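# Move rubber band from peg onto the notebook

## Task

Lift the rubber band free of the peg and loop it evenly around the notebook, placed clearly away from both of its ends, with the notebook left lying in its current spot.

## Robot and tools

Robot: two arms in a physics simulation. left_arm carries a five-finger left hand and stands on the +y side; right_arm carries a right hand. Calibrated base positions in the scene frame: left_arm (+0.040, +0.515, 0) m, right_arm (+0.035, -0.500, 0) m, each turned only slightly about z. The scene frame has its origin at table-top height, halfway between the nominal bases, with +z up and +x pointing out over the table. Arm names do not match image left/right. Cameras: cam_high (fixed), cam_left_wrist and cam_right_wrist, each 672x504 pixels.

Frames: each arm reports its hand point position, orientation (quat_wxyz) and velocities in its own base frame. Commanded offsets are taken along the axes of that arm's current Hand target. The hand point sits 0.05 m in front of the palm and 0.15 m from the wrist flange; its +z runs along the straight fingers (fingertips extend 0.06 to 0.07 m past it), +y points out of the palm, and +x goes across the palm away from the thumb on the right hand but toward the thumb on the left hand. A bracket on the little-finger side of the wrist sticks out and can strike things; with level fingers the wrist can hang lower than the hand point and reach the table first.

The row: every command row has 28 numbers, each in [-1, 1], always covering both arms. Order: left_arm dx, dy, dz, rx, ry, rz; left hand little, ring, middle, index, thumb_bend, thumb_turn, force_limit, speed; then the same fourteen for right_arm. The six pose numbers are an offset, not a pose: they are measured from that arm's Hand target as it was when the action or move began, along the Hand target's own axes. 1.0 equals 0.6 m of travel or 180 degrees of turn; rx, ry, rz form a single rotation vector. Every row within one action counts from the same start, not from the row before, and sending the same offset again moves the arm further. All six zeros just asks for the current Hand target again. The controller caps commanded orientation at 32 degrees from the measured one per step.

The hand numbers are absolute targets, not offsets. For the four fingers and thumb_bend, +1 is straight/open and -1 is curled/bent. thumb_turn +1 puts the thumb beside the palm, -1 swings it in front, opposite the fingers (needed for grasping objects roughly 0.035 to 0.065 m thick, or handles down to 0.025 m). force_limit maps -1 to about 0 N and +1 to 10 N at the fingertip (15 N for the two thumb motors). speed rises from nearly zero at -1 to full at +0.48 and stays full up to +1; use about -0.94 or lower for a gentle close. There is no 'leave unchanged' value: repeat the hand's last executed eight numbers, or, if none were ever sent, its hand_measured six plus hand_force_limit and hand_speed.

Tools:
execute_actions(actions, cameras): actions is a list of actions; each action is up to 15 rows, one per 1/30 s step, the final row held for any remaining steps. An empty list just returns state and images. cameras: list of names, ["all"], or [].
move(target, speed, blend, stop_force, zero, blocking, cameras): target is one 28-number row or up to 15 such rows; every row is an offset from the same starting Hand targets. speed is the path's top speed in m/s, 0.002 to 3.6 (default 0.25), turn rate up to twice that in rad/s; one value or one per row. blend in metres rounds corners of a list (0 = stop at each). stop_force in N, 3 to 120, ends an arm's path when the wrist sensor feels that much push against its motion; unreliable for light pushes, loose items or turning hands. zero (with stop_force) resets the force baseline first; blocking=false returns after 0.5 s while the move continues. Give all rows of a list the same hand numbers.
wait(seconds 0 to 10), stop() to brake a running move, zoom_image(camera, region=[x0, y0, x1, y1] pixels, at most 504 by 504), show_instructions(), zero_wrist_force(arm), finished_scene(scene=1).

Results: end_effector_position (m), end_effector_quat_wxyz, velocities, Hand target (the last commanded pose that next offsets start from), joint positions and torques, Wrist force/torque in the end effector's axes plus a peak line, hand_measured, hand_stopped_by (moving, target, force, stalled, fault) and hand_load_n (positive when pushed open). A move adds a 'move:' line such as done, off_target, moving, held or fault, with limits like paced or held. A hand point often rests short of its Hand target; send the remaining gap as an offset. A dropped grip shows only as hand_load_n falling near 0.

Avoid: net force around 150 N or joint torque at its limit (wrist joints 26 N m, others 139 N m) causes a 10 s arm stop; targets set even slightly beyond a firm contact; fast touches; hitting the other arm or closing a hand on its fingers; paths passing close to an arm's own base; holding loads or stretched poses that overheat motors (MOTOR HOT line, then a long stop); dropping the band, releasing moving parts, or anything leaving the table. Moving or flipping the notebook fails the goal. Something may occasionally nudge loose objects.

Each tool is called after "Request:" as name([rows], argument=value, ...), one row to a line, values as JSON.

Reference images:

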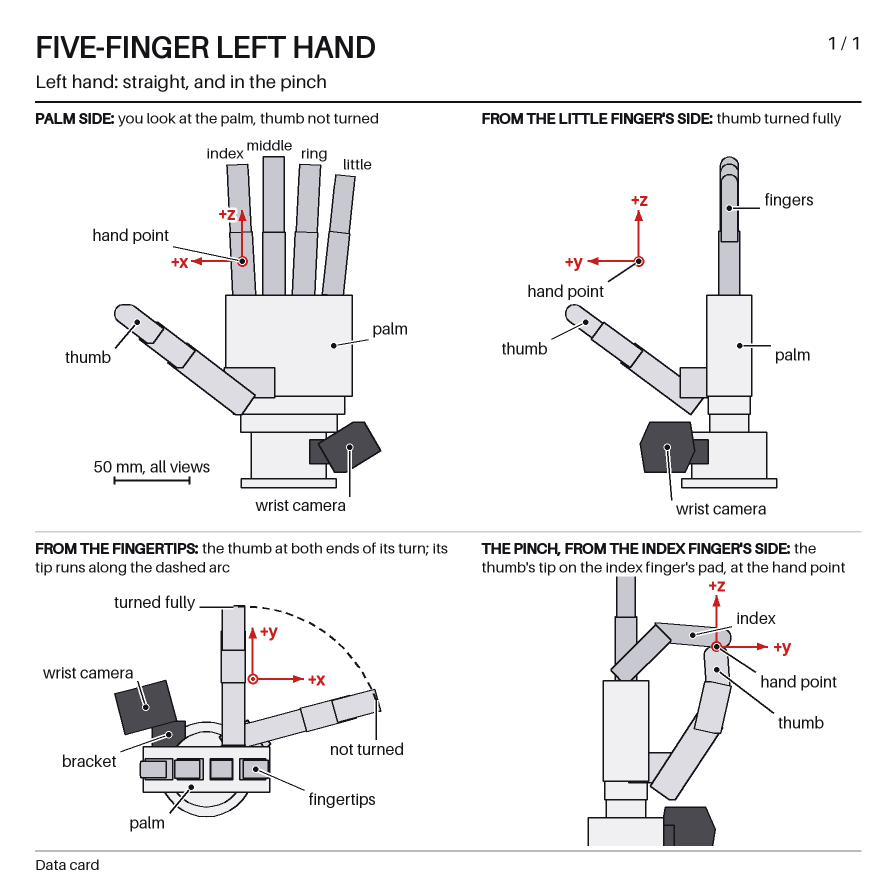

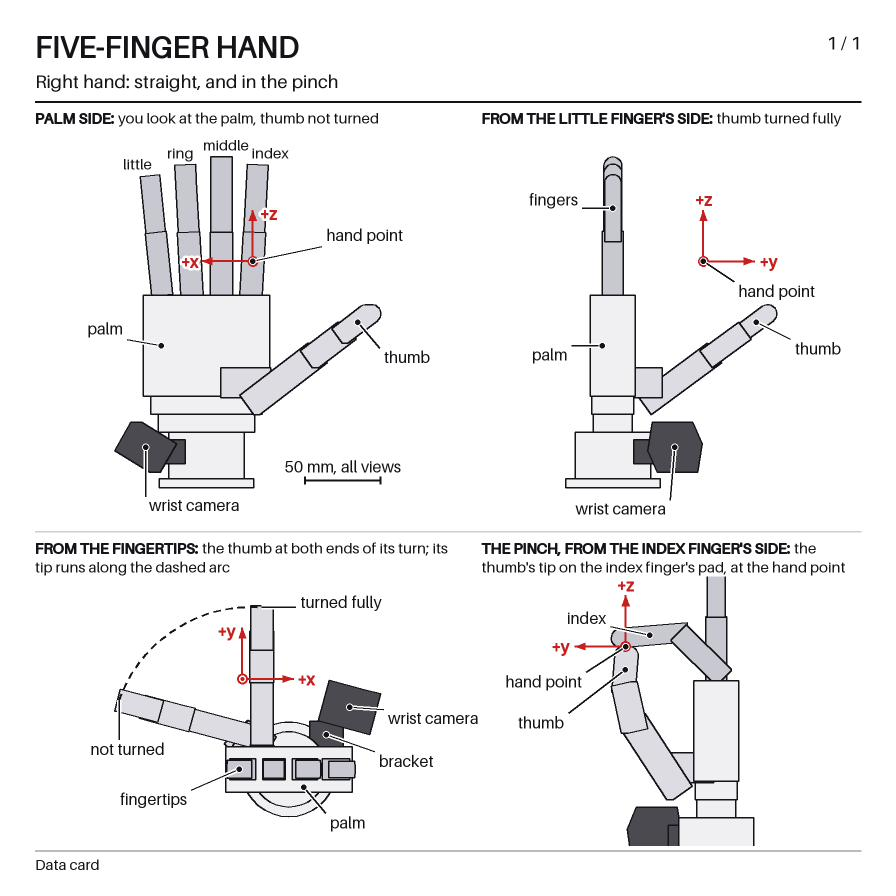

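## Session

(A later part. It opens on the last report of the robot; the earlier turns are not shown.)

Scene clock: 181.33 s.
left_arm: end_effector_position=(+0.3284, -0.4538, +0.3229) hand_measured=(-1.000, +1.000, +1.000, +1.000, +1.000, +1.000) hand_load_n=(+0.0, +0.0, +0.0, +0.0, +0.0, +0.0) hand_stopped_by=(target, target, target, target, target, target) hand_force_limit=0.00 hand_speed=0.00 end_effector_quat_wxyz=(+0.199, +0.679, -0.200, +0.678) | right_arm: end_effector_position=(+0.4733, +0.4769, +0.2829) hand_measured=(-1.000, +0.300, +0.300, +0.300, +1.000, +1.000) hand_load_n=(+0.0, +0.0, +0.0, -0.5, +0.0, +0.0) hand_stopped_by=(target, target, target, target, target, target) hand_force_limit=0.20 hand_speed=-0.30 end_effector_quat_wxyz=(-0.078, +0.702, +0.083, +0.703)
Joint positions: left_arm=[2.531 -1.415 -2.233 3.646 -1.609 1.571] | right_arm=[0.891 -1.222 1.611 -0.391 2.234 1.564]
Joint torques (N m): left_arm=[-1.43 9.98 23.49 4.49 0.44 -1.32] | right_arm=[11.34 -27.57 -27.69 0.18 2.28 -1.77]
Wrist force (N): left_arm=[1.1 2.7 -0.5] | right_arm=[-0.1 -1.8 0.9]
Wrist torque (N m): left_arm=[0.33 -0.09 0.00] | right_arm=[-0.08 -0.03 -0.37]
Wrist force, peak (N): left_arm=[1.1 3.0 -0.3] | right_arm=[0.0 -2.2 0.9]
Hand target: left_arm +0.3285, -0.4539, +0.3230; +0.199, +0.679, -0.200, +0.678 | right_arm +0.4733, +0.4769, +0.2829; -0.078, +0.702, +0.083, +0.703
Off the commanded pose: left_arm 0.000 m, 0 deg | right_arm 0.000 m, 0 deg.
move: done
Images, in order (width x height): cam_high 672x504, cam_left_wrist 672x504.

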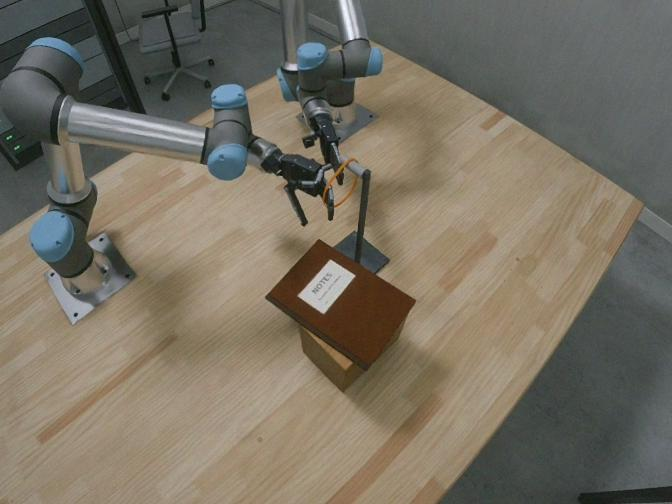

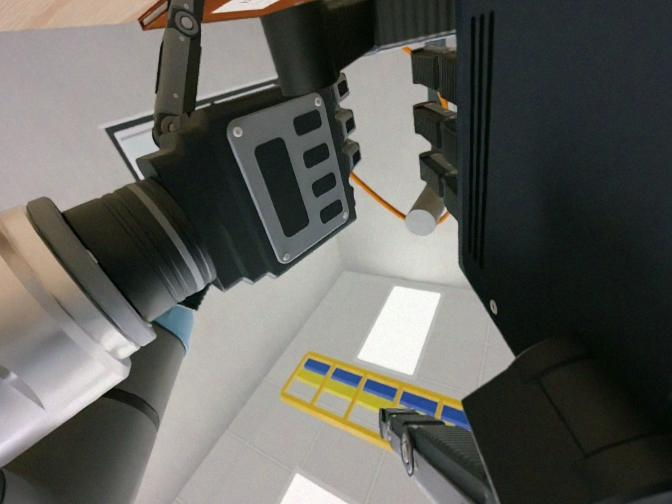

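Request:
move(target=[0.005,0,0.09,0,0,0,-1,1,1,1,1,1,0,0,0,0,0,0,0,0,-1,0.3,0.3,0.3,1,1,0.2,-0.3], speed=0.06, cameras=["cam_high","cam_left_wrist"])

Request:
zoom_image(camera="cam_left_wrist", region=[280, 0, 500, 280])

Request:
zoom_image(camera="cam_high", region=[260, 110, 420, 250])

Scene clock: 187.63 s.
left_arm: end_effector_position=(+0.3740, -0.4830, +0.3259) hand_measured=(-1.000, +1.000, +1.000, +1.000, +1.000, +1.000) hand_load_n=(+0.0, +0.0, -0.5, +0.0, -0.5, +0.0) hand_stopped_by=(target, target, target, target, target, target) hand_force_limit=0.00 hand_speed=0.00 end_effector_quat_wxyz=(+0.199, +0.679, -0.200, +0.678) | right_arm: end_effector_position=(+0.4733, +0.4769, +0.2829) hand_measured=(-1.000, +0.300, +0.300, +0.300, +1.000, +1.000) hand_load_n=(+0.0, +0.0, +0.0, +0.0, +0.0, -0.5) hand_stopped_by=(target, target, target, target, target, target) hand_force_limit=0.20 hand_speed=-0.30 end_effector_quat_wxyz=(-0.078, +0.702, +0.083, +0.703)
Joint positions: left_arm=[2.538 -1.543 -2.11 3.652 -1.603 1.571] | right_arm=[0.891 -1.222 1.611 -0.391 2.234 1.564]
Joint torques (N m): left_arm=[-2.29 25.71 12.21 -1.27 -0.4 0.56] | right_arm=[11.26 -27.54 -28.01 0.14 2.33 -1.8]
Wrist force (N): left_arm=[1.2 2.3 -0.6] | right_arm=[0.1 -1.9 0.9]
Wrist torque (N m): left_arm=[0.28 -0.11 0.03] | right_arm=[-0.09 -0.06 -0.35]
Wrist force, peak (N): left_arm=[1.6 2.6 -0.6] | right_arm=[0.0 -2.1 0.9]
Hand target: left_arm +0.3739, -0.4831, +0.3259; +0.199, +0.679, -0.200, +0.678 | right_arm +0.4733, +0.4769, +0.2829; -0.078, +0.702, +0.083, +0.703
Off the commanded pose: left_arm 0.000 m, 0 deg | right_arm 0.000 m, 0 deg.
move: done
Images, in order (width x height): cam_high 672x504, cam_left_wrist 672x504.

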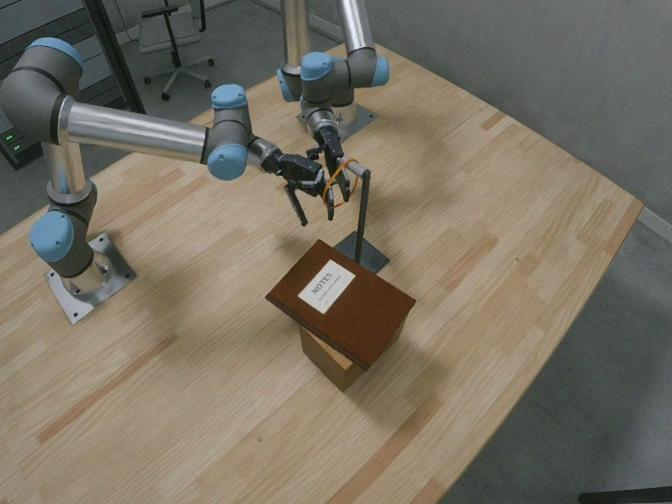

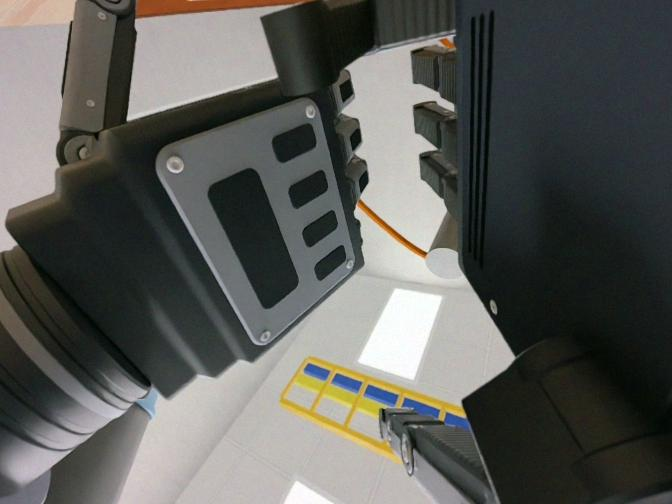

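Scaled by 1.800 from the camera's 672x504 image, which has a finer 960x720 frame.

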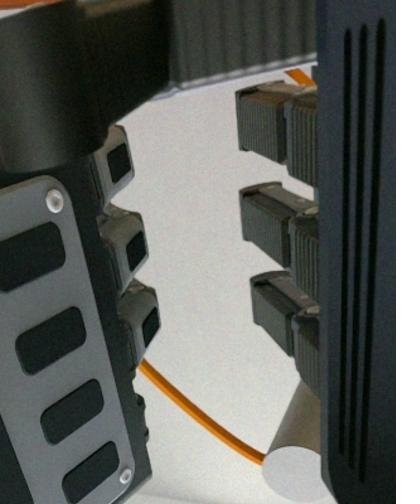

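Scaled by 3.150 from the camera's 672x504 image, which has a finer 960x720 frame.

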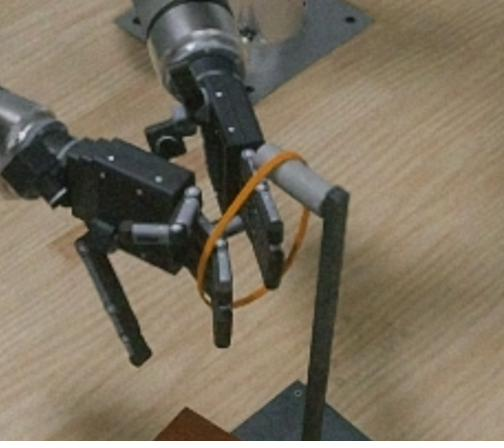

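Request:
zoom_image(camera="cam_high", region=[310, 150, 370, 215])

Request:
zoom_image(camera="cam_left_wrist", region=[390, 20, 480, 130])

Scaled by 7.754 from the camera's 672x504 image, which has a finer 960x720 frame.

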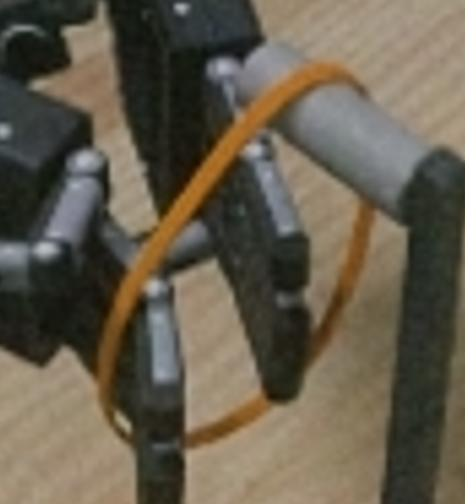

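Scaled by 4.582 from the camera's 672x504 image, which has a finer 960x720 frame.

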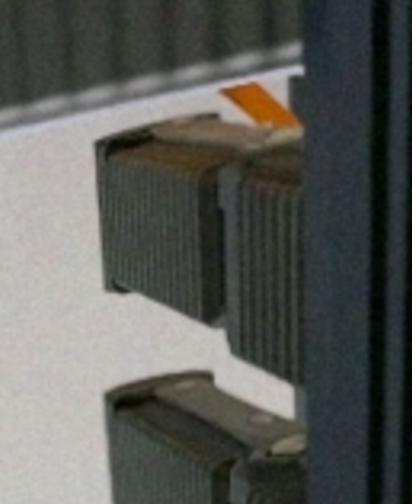

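Request:
move(target=[0,-0.0527,-0.005,0.0833,0,0,-1,1,1,1,1,1,0,0,0,0.0242,-0.0065,0,0,0,-1,0.3,0.3,0.3,1,1,0.2,-0.3], speed=0.05, cameras=["all"])

Request:
zoom_image(camera="cam_left_wrist", region=[280, 0, 500, 280])

Request:
zoom_image(camera="cam_high", region=[290, 130, 390, 230])

Scene clock: 195.53 s.
left_arm: end_effector_position=(+0.3885, -0.4550, +0.3259) hand_measured=(-1.000, +1.000, +1.000, +1.000, +1.000, +1.000) hand_load_n=(+0.0, -5.5, +0.5, -1.0, +0.0, -0.5) hand_stopped_by=(target, target, target, target, target, target) hand_force_limit=0.00 hand_speed=0.00 end_effector_quat_wxyz=(+0.109, +0.699, -0.109, +0.698) | right_arm: end_effector_position=(+0.4728, +0.4619, +0.2830) hand_measured=(-1.000, +0.300, +0.300, +0.300, +1.000, +1.000) hand_load_n=(+0.0, +0.5, -0.5, +1.5, +0.0, +0.0) hand_stopped_by=(target, target, target, target, target, target) hand_force_limit=0.20 hand_speed=-0.30 end_effector_quat_wxyz=(-0.078, +0.702, +0.083, +0.703)
Joint positions: left_arm=[2.43 -1.561 -2.093 3.652 -1.973 1.571] | right_arm=[0.873 -1.253 1.654 -0.402 2.215 1.564]
Joint torques (N m): left_arm=[9.64 25.66 14.66 3.58 -0.27 -1.37] | right_arm=[-3.93 -36.64 -20.31 -1.08 1.4 1.61]
Wrist force (N): left_arm=[2.4 9.3 0.0] | right_arm=[0.9 -7.1 2.9]
Wrist torque (N m): left_arm=[0.14 -0.01 -0.13] | right_arm=[-0.09 -0.03 -0.32]
Wrist force, peak (N): left_arm=[2.3 9.7 0.0] | right_arm=[1.2 -7.6 3.0]
Hand target: left_arm +0.3885, -0.4548, +0.3259; +0.109, +0.699, -0.109, +0.698 | right_arm +0.4728, +0.4619, +0.2830; -0.078, +0.702, +0.083, +0.703
Off the commanded pose: left_arm 0.000 m, 0 deg | right_arm 0.000 m, 0 deg.
move: done

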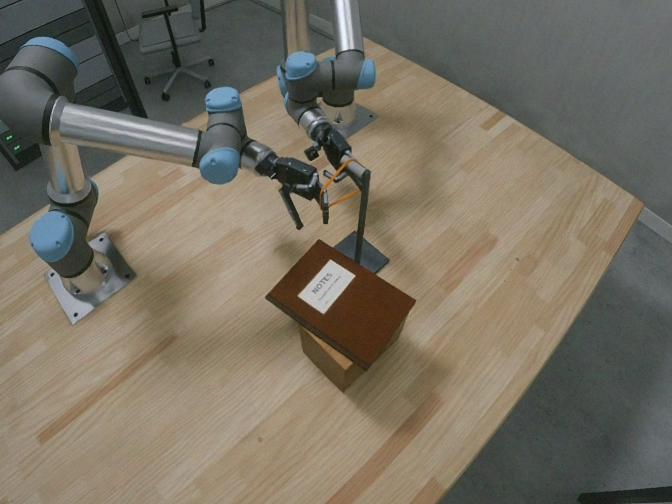

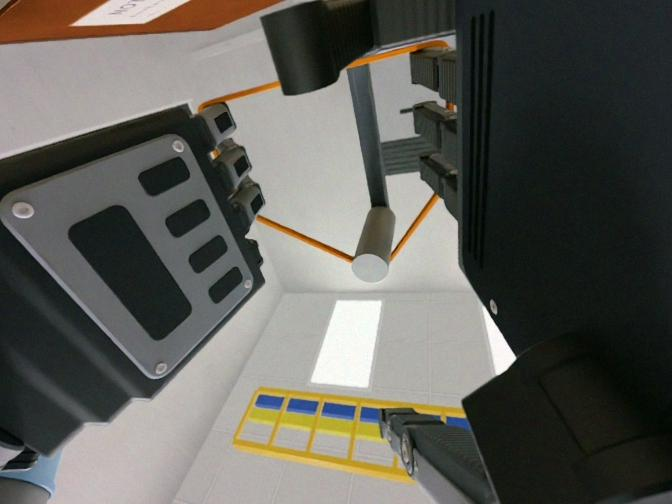

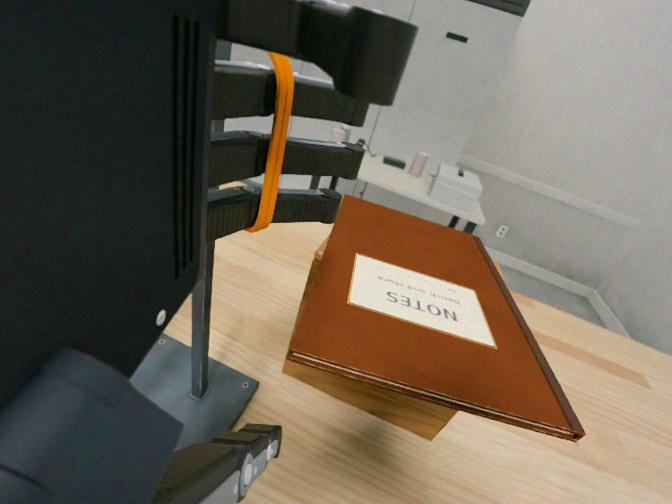

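Scaled by 1.800 from the camera's 672x504 image, which has a finer 960x720 frame.

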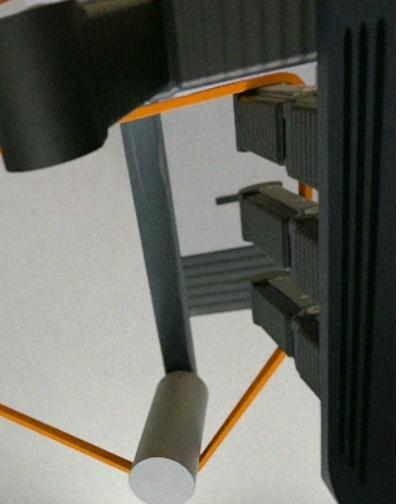

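Scaled by 5.040 from the camera's 672x504 image, which has a finer 960x720 frame.

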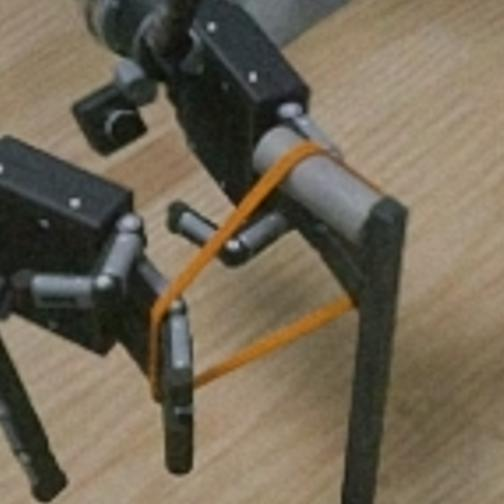

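Request:
move(target=[0.105,0,0,0,0,0,-1,1,1,1,1,1,0,0,0.105,0,0,0,0,0,-1,0.3,0.3,0.3,1,1,0.2,-0.3], speed=0.05, cameras=["all"])

Request:
zoom_image(camera="cam_left_wrist", region=[180, 0, 500, 320])

Request:
zoom_image(camera="cam_high", region=[290, 120, 390, 220])

Scene clock: 200.03 s.
left_arm: end_effector_position=(+0.3886, -0.4549, +0.3890) hand_measured=(-1.000, +1.000, +1.000, +1.000, +1.000, +1.000) hand_load_n=(+0.0, -2.0, +0.0, +0.0, +0.0, +0.0) hand_stopped_by=(target, target, target, target, target, target) hand_force_limit=0.00 hand_speed=0.00 end_effector_quat_wxyz=(+0.109, +0.699, -0.109, +0.698) | right_arm: end_effector_position=(+0.4726, +0.4623, +0.3463) hand_measured=(-1.000, +0.300, +0.300, +0.300, +1.000, +1.000) hand_load_n=(+0.0, +0.0, +0.0, +0.5, +0.0, +0.0) hand_stopped_by=(target, target, target, target, target, target) hand_force_limit=0.20 hand_speed=-0.30 end_effector_quat_wxyz=(-0.078, +0.702, +0.083, +0.703)
Joint positions: left_arm=[2.43 -1.493 -1.981 3.472 -1.973 1.571] | right_arm=[0.874 -1.3 1.547 -0.248 2.216 1.564]
Joint torques (N m): left_arm=[-3.35 10.42 14.05 4.36 -2.01 0.18] | right_arm=[10.67 -25.21 -8.99 -2.4 2.68 1.11]
Wrist force (N): left_arm=[1.2 4.6 -0.5] | right_arm=[0.0 -4.0 1.7]
Wrist torque (N m): left_arm=[0.24 -0.08 -0.04] | right_arm=[-0.15 -0.01 -0.39]
Wrist force, peak (N): left_arm=[2.8 9.6 0.4] | right_arm=[1.4 -7.6 3.1]
Hand target: left_arm +0.3886, -0.4549, +0.3889; +0.109, +0.699, -0.109, +0.698 | right_arm +0.4726, +0.4623, +0.3460; -0.078, +0.702, +0.083, +0.703
Off the commanded pose: left_arm 0.000 m, 0 deg | right_arm 0.000 m, 0 deg.
move: done

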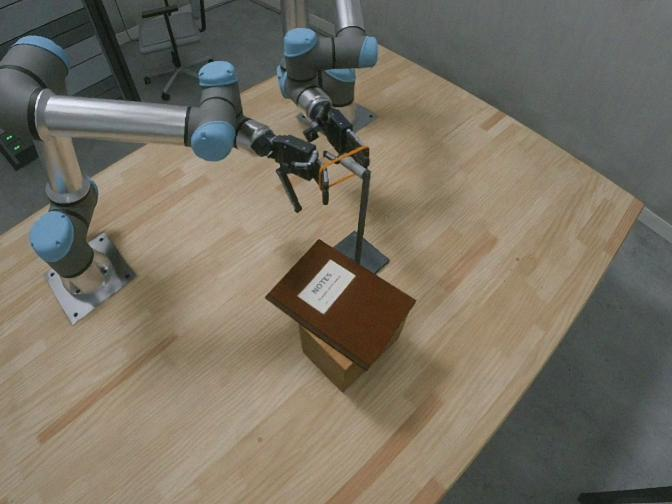

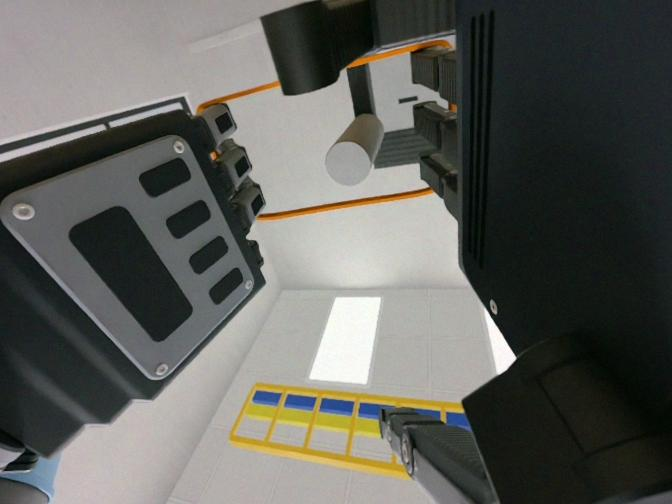

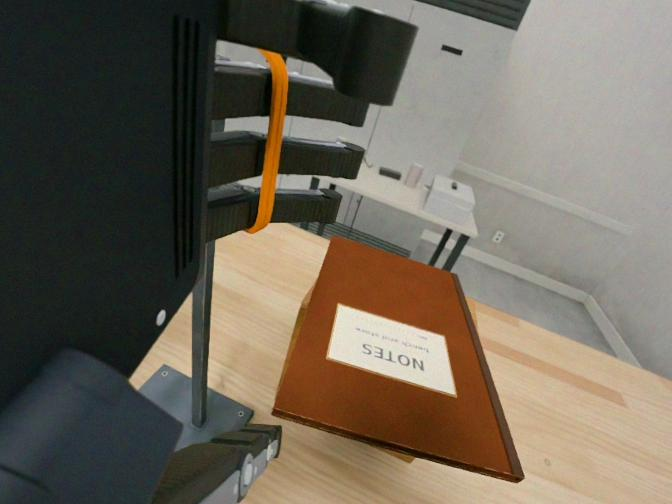

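Scaled by 1.575 from the camera's 672x504 image, which has a finer 960x720 frame.

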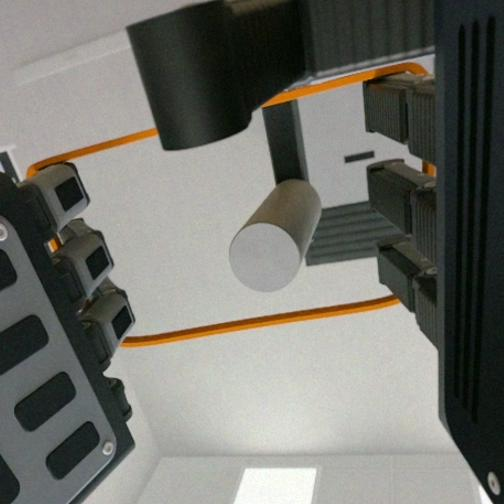

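Scaled by 5.040 from the camera's 672x504 image, which has a finer 960x720 frame.

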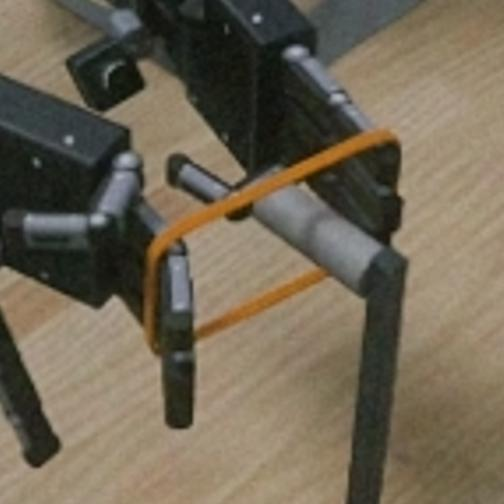

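Request:
move(target=[0,0.0345,-0.1288,0,0,0,-1,1,1,1,1,1,0,0,0,-0.0345,-0.1288,0,0,0,-1,0.3,0.3,0.3,1,1,0.2,-0.3], speed=0.06, cameras=["all"])

Request:
zoom_image(camera="cam_left_wrist", region=[180, 0, 500, 320])

Request:
zoom_image(camera="cam_high", region=[260, 110, 390, 240])

Scene clock: 203.80 s.
left_arm: end_effector_position=(+0.3086, -0.4511, +0.3890) hand_measured=(-1.000, +1.000, +1.000, +1.000, +1.000, +1.000) hand_load_n=(+0.0, -2.0, +0.0, +0.0, +0.0, +0.0) hand_stopped_by=(target, target, target, target, target, target) hand_force_limit=0.00 hand_speed=0.00 end_effector_quat_wxyz=(+0.109, +0.699, -0.109, +0.698) | right_arm: end_effector_position=(+0.3926, +0.4650, +0.3459) hand_measured=(-1.000, +0.300, +0.300, +0.300, +1.000, +1.000) hand_load_n=(+0.5, +0.0, +0.0, +0.5, +0.0, +0.0) hand_stopped_by=(target, target, target, target, target, target) hand_force_limit=0.20 hand_speed=-0.30 end_effector_quat_wxyz=(-0.078, +0.702, +0.083, +0.703)
Joint positions: left_arm=[2.259 -1.404 -2.058 3.46 -2.143 1.571] | right_arm=[1.011 -1.36 1.624 -0.265 2.354 1.563]
Joint torques (N m): left_arm=[6.57 6.96 30.32 0.8 0.89 -1.37] | right_arm=[-9.1 -20.76 -29.61 -0.9 -1.17 -1.62]
Wrist force (N): left_arm=[1.2 4.7 0.0] | right_arm=[0.2 -3.7 1.9]
Wrist torque (N m): left_arm=[0.23 -0.10 0.01] | right_arm=[-0.12 -0.10 -0.37]
Wrist force, peak (N): left_arm=[0.8 5.2 -0.4] | right_arm=[0.2 -4.2 2.1]
Hand target: left_arm +0.3087, -0.4511, +0.3890; +0.109, +0.699, -0.109, +0.698 | right_arm +0.3927, +0.4650, +0.3458; -0.078, +0.702, +0.083, +0.703
Off the commanded pose: left_arm 0.000 m, 0 deg | right_arm 0.000 m, 0 deg.
move: done

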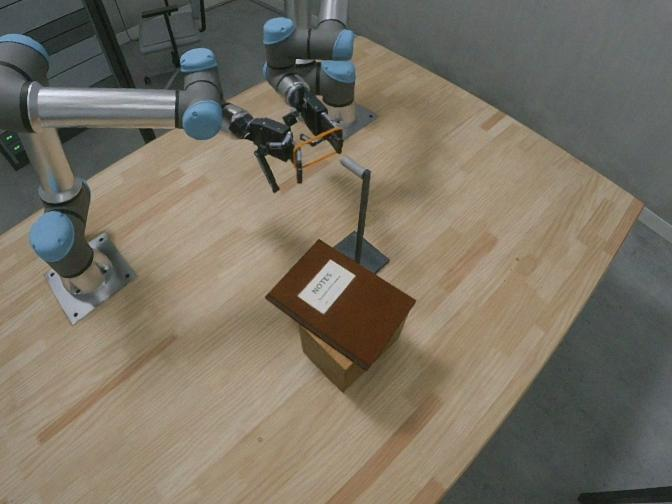

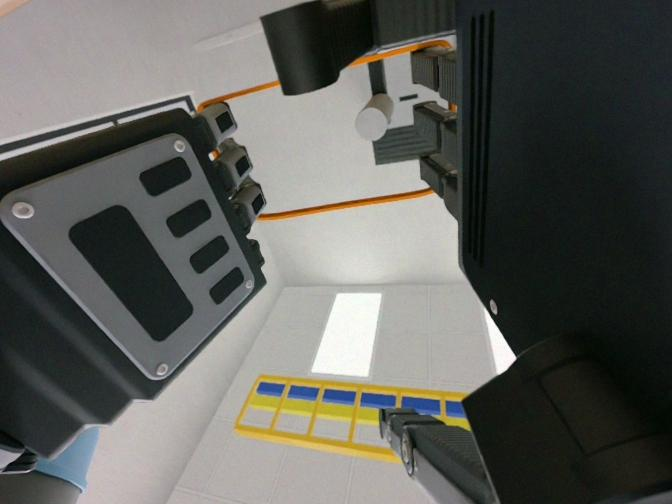

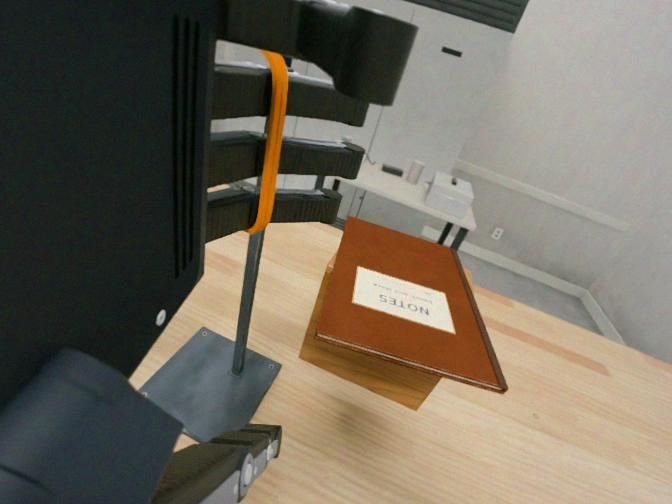

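Scaled by 1.575 from the camera's 672x504 image, which has a finer 960x720 frame.

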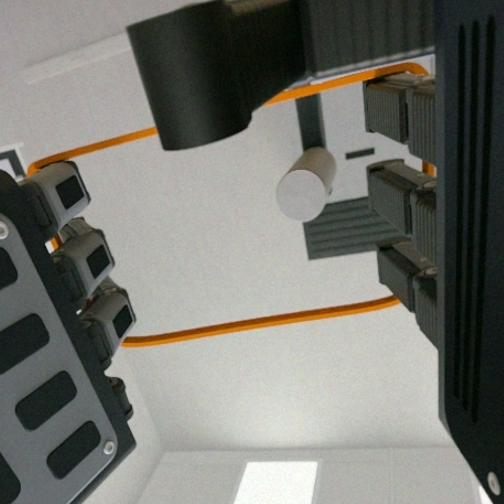

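Scaled by 3.877 from the camera's 672x504 image, which has a finer 960x720 frame.

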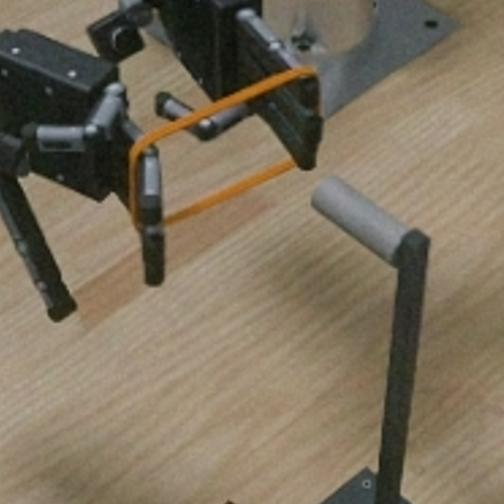

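Request:
move(target=[-0.2767,0.2372,0.1877,0.1478,0,0,-1,1,1,1,1,1,0,0,-0.2815,0.345,0.0817,0.1922,0,0,-1,0.3,0.3,0.3,1,1,0.2,-0.3], speed=0.08, cameras=["all"])

Request:
zoom_image(camera="cam_high", region=[220, 180, 420, 380])

Request:
zoom_image(camera="cam_left_wrist", region=[100, 0, 500, 300])

Scene clock: 230.23 s.
left_arm: end_effector_position=(+0.3723, -0.6208, +0.2227) hand_measured=(-1.000, +1.000, +1.000, +1.000, +1.000, +1.000) hand_load_n=(+0.0, -6.5, +0.0, -4.0, +0.0, +0.0) hand_stopped_by=(target, target, target, target, target, target) hand_force_limit=0.00 hand_speed=0.00 end_effector_quat_wxyz=(-0.055, +0.705, +0.054, +0.705) | right_arm: end_effector_position=(+0.4876, +0.2734, +0.1783) hand_measured=(-1.000, +0.300, +0.300, +0.300, +1.000, +1.000) hand_load_n=(+0.0, +1.5, +0.0, +2.0, +0.0, +0.0) hand_stopped_by=(target, target, target, target, target, target) hand_force_limit=0.20 hand_speed=-0.30 end_effector_quat_wxyz=(-0.283, +0.647, +0.288, +0.647) end_effector_velocity=(+0.000, +0.000, +0.000) end_effector_angular_velocity=(+0.000, -0.001, +0.002)
Joint positions: left_arm=[1.981 -2.235 -1.456 3.688 -2.885 1.569] | right_arm=[-0.015 -1.579 2.367 -0.784 0.724 1.561]
Joint velocities: left_arm=[within noise] | right_arm=[-0.002 0 0 -0.001 -0.005 0]
Joint torques (N m): left_arm=[11.16 39.17 19.98 1.22 -2.97 0.21] | right_arm=[-14.04 -26.59 -24.46 -0.79 0.36 1.59]
Wrist force (N): left_arm=[0.9 15.1 -1.6] | right_arm=[-0.2 -9.4 8.1]
Wrist torque (N m): left_arm=[0.19 -0.14 -0.21] | right_arm=[-0.31 -0.12 -0.34]
Wrist force, peak (N): left_arm=[0.7 15.6 -1.2] | right_arm=[0.3 -9.5 8.5]
Hand target: left_arm +0.3724, -0.6208, +0.2227; -0.055, +0.705, +0.054, +0.705 | right_arm +0.4876, +0.2734, +0.1784; -0.283, +0.647, +0.288, +0.647
Off the commanded pose: left_arm 0.000 m, 0 deg | right_arm 0.000 m, 0 deg.
move: done

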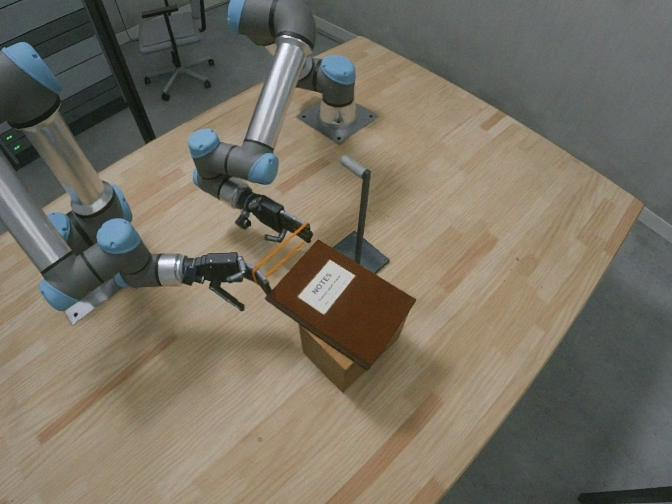

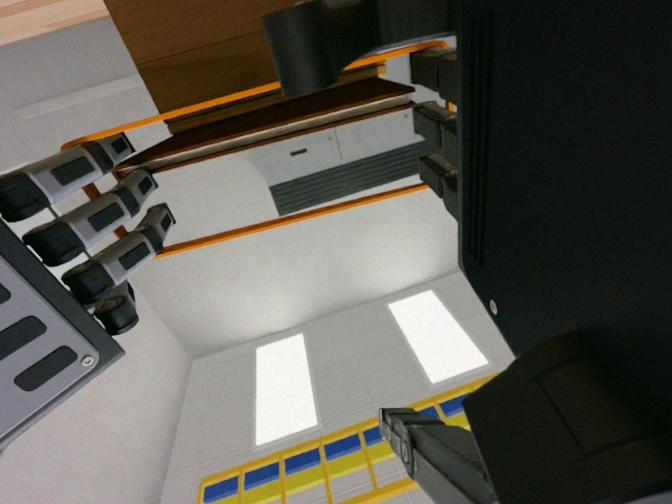

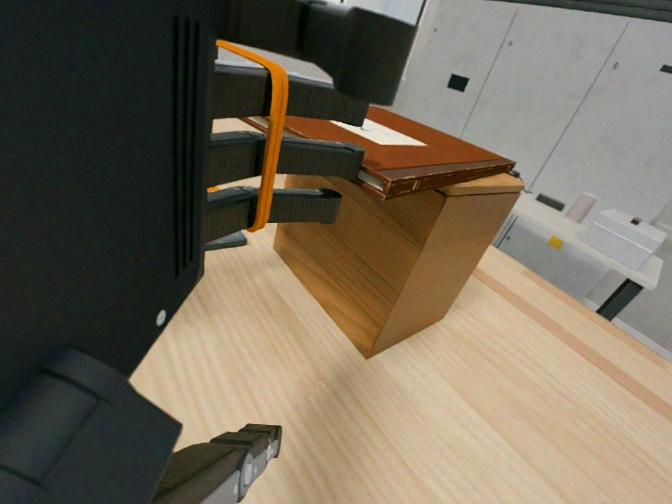

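Scaled by 2.520 from the camera's 672x504 image, which has a finer 960x720 frame.

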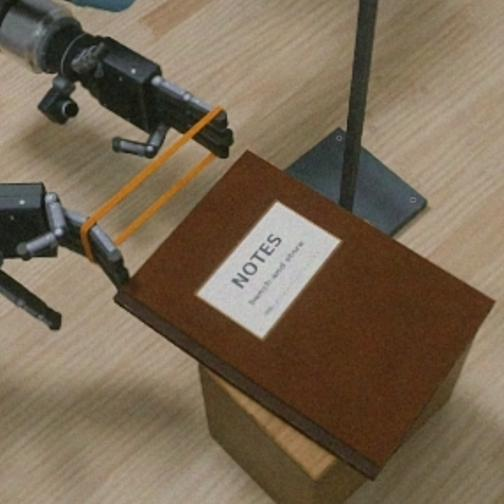

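Scaled by 1.260 from the camera's 672x504 image, which has a finer 960x720 frame.

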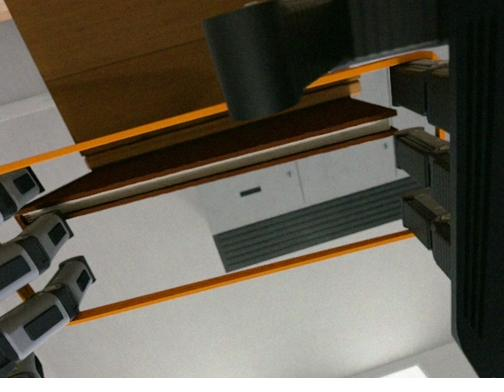

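Request:
zoom_image(camera="cam_right_wrist", region=[200, 60, 420, 260])

Request:
zoom_image(camera="cam_left_wrist", region=[340, 20, 480, 220])

Scaled by 2.291 from the camera's 672x504 image, which has a finer 960x720 frame.

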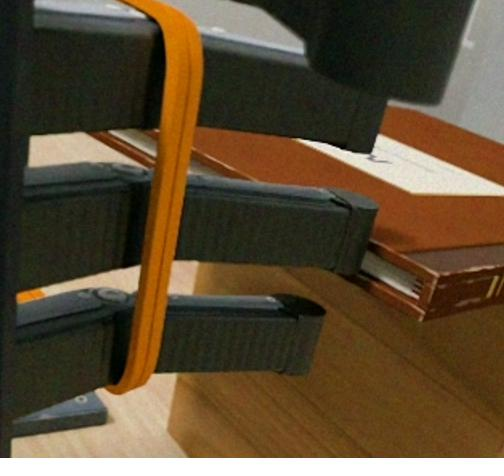

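Scaled by 2.520 from the camera's 672x504 image, which has a finer 960x720 frame.

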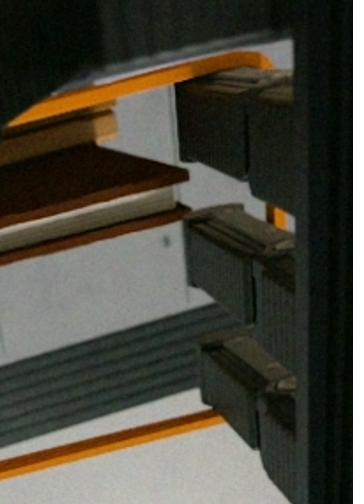

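Request:
zoom_image(camera="cam_high", region=[245, 200, 325, 300])

Scaled by 5.040 from the camera's 672x504 image, which has a finer 960x720 frame.

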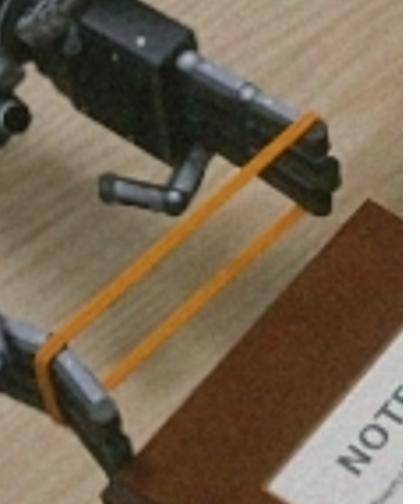

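Request:
move(target=[-0.0067,-0.0225,0.0105,0.0333,0,0,-1,1,1,1,1,1,0,0,-0.025,0.0719,-0.0245,0,0,0,-1,0.3,0.3,0.3,1,1,0.2,-0.3], speed=0.05, cameras=["all"])

Request:
zoom_image(camera="cam_high", region=[245, 200, 325, 300])

Request:
zoom_image(camera="cam_right_wrist", region=[200, 40, 440, 260])

Request:
zoom_image(camera="cam_left_wrist", region=[0, 0, 480, 300])

Scene clock: 255.83 s.
left_arm: end_effector_position=(+0.3765, -0.6065, +0.2187) hand_measured=(-1.000, +0.998, +1.000, +0.998, +1.000, +1.000) hand_load_n=(+0.0, -12.0, -0.5, -9.0, +0.0, +0.0) hand_stopped_by=(target, target, target, target, target, target) hand_force_limit=0.00 hand_speed=0.00 end_effector_quat_wxyz=(-0.092, +0.701, +0.091, +0.701) | right_arm: end_effector_position=(+0.5097, +0.2333, +0.1636) hand_measured=(-1.000, +0.300, +0.300, +0.300, +1.000, +1.000) hand_load_n=(+0.0, +4.0, +0.0, +3.5, +0.0, +0.0) hand_stopped_by=(target, target, target, target, target, target) hand_force_limit=0.20 hand_speed=-0.30 end_effector_quat_wxyz=(-0.283, +0.647, +0.288, +0.647)
Joint positions: left_arm=[1.978 -2.268 -1.41 3.673 -2.993 1.567] | right_arm=[-0.153 -1.526 2.368 -0.836 0.586 1.56]
Joint torques (N m): left_arm=[-2.01 55.94 5.56 -4.52 -4.68 -1.48] | right_arm=[-1.37 -28.36 -18.94 -0.01 7.05 -0.36]
Wrist force (N): left_arm=[0.0 26.5 -2.5] | right_arm=[1.3 -18.5 14.3]
Wrist torque (N m): left_arm=[-0.03 -0.20 -0.52] | right_arm=[-0.54 -0.26 -0.52]
Wrist force, peak (N): left_arm=[-0.4 26.7 -3.1] | right_arm=[1.5 -18.5 14.3]
Hand target: left_arm +0.3765, -0.6064, +0.2187; -0.092, +0.701, +0.091, +0.701 | right_arm +0.5096, +0.2334, +0.1637; -0.283, +0.647, +0.288, +0.647
Off the commanded pose: left_arm 0.000 m, 0 deg | right_arm 0.000 m, 0 deg.
move: done

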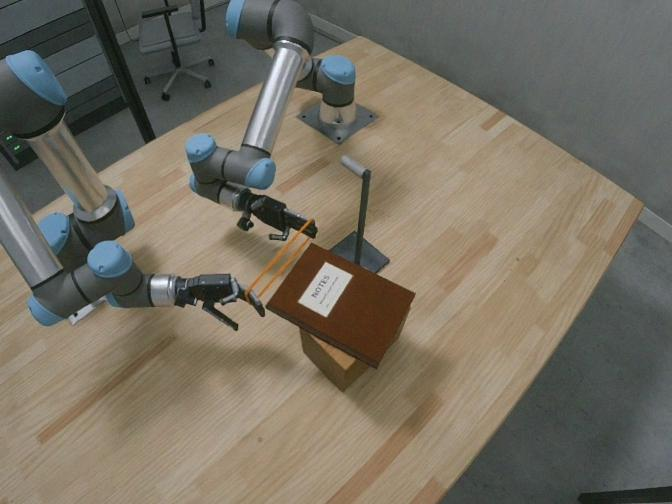

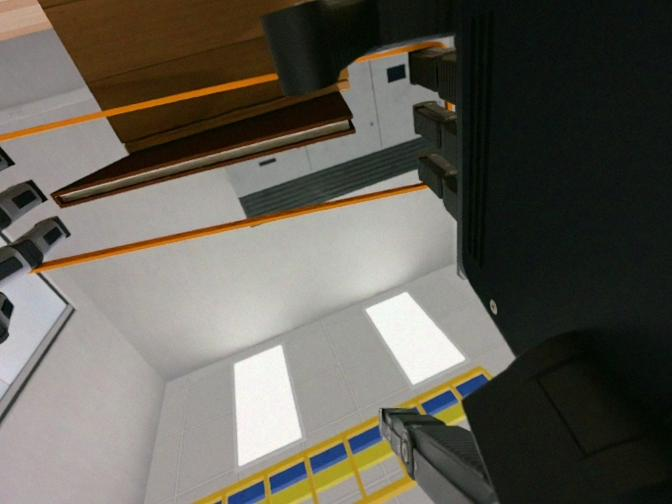

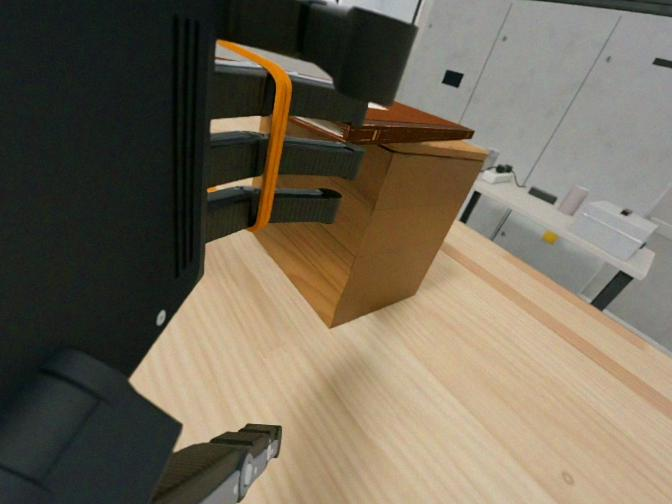

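Scaled by 5.040 from the camera's 672x504 image, which has a finer 960x720 frame.

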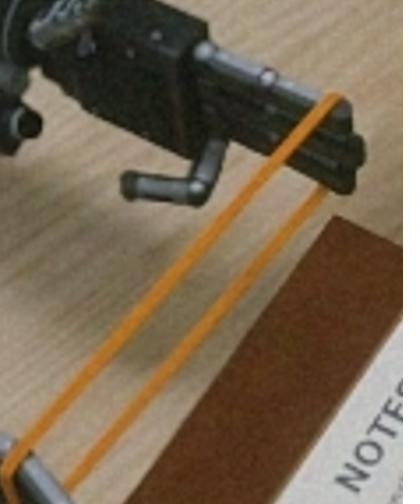

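Scaled by 2.100 from the camera's 672x504 image, which has a finer 960x720 frame.

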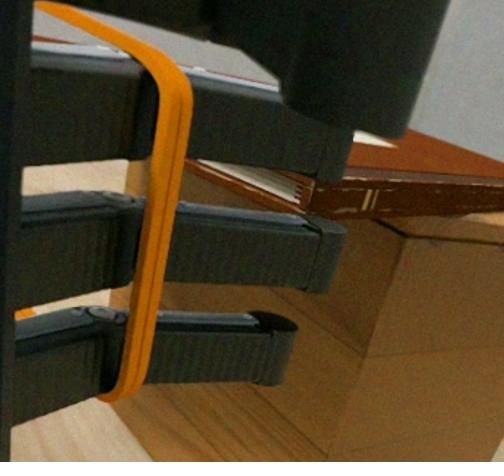

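Scaled by 1.050 from the camera's 672x504 image, which has a finer 960x720 frame.

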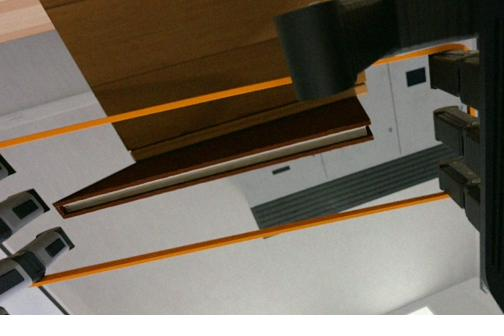

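Request:
zoom_image(camera="cam_high", region=[220, 180, 420, 380])

Scaled by 2.520 from the camera's 672x504 image, which has a finer 960x720 frame.

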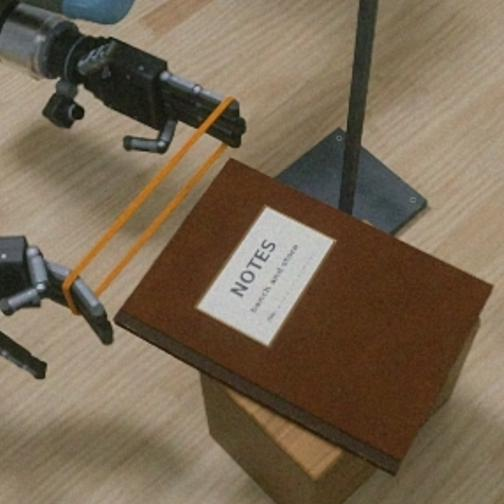

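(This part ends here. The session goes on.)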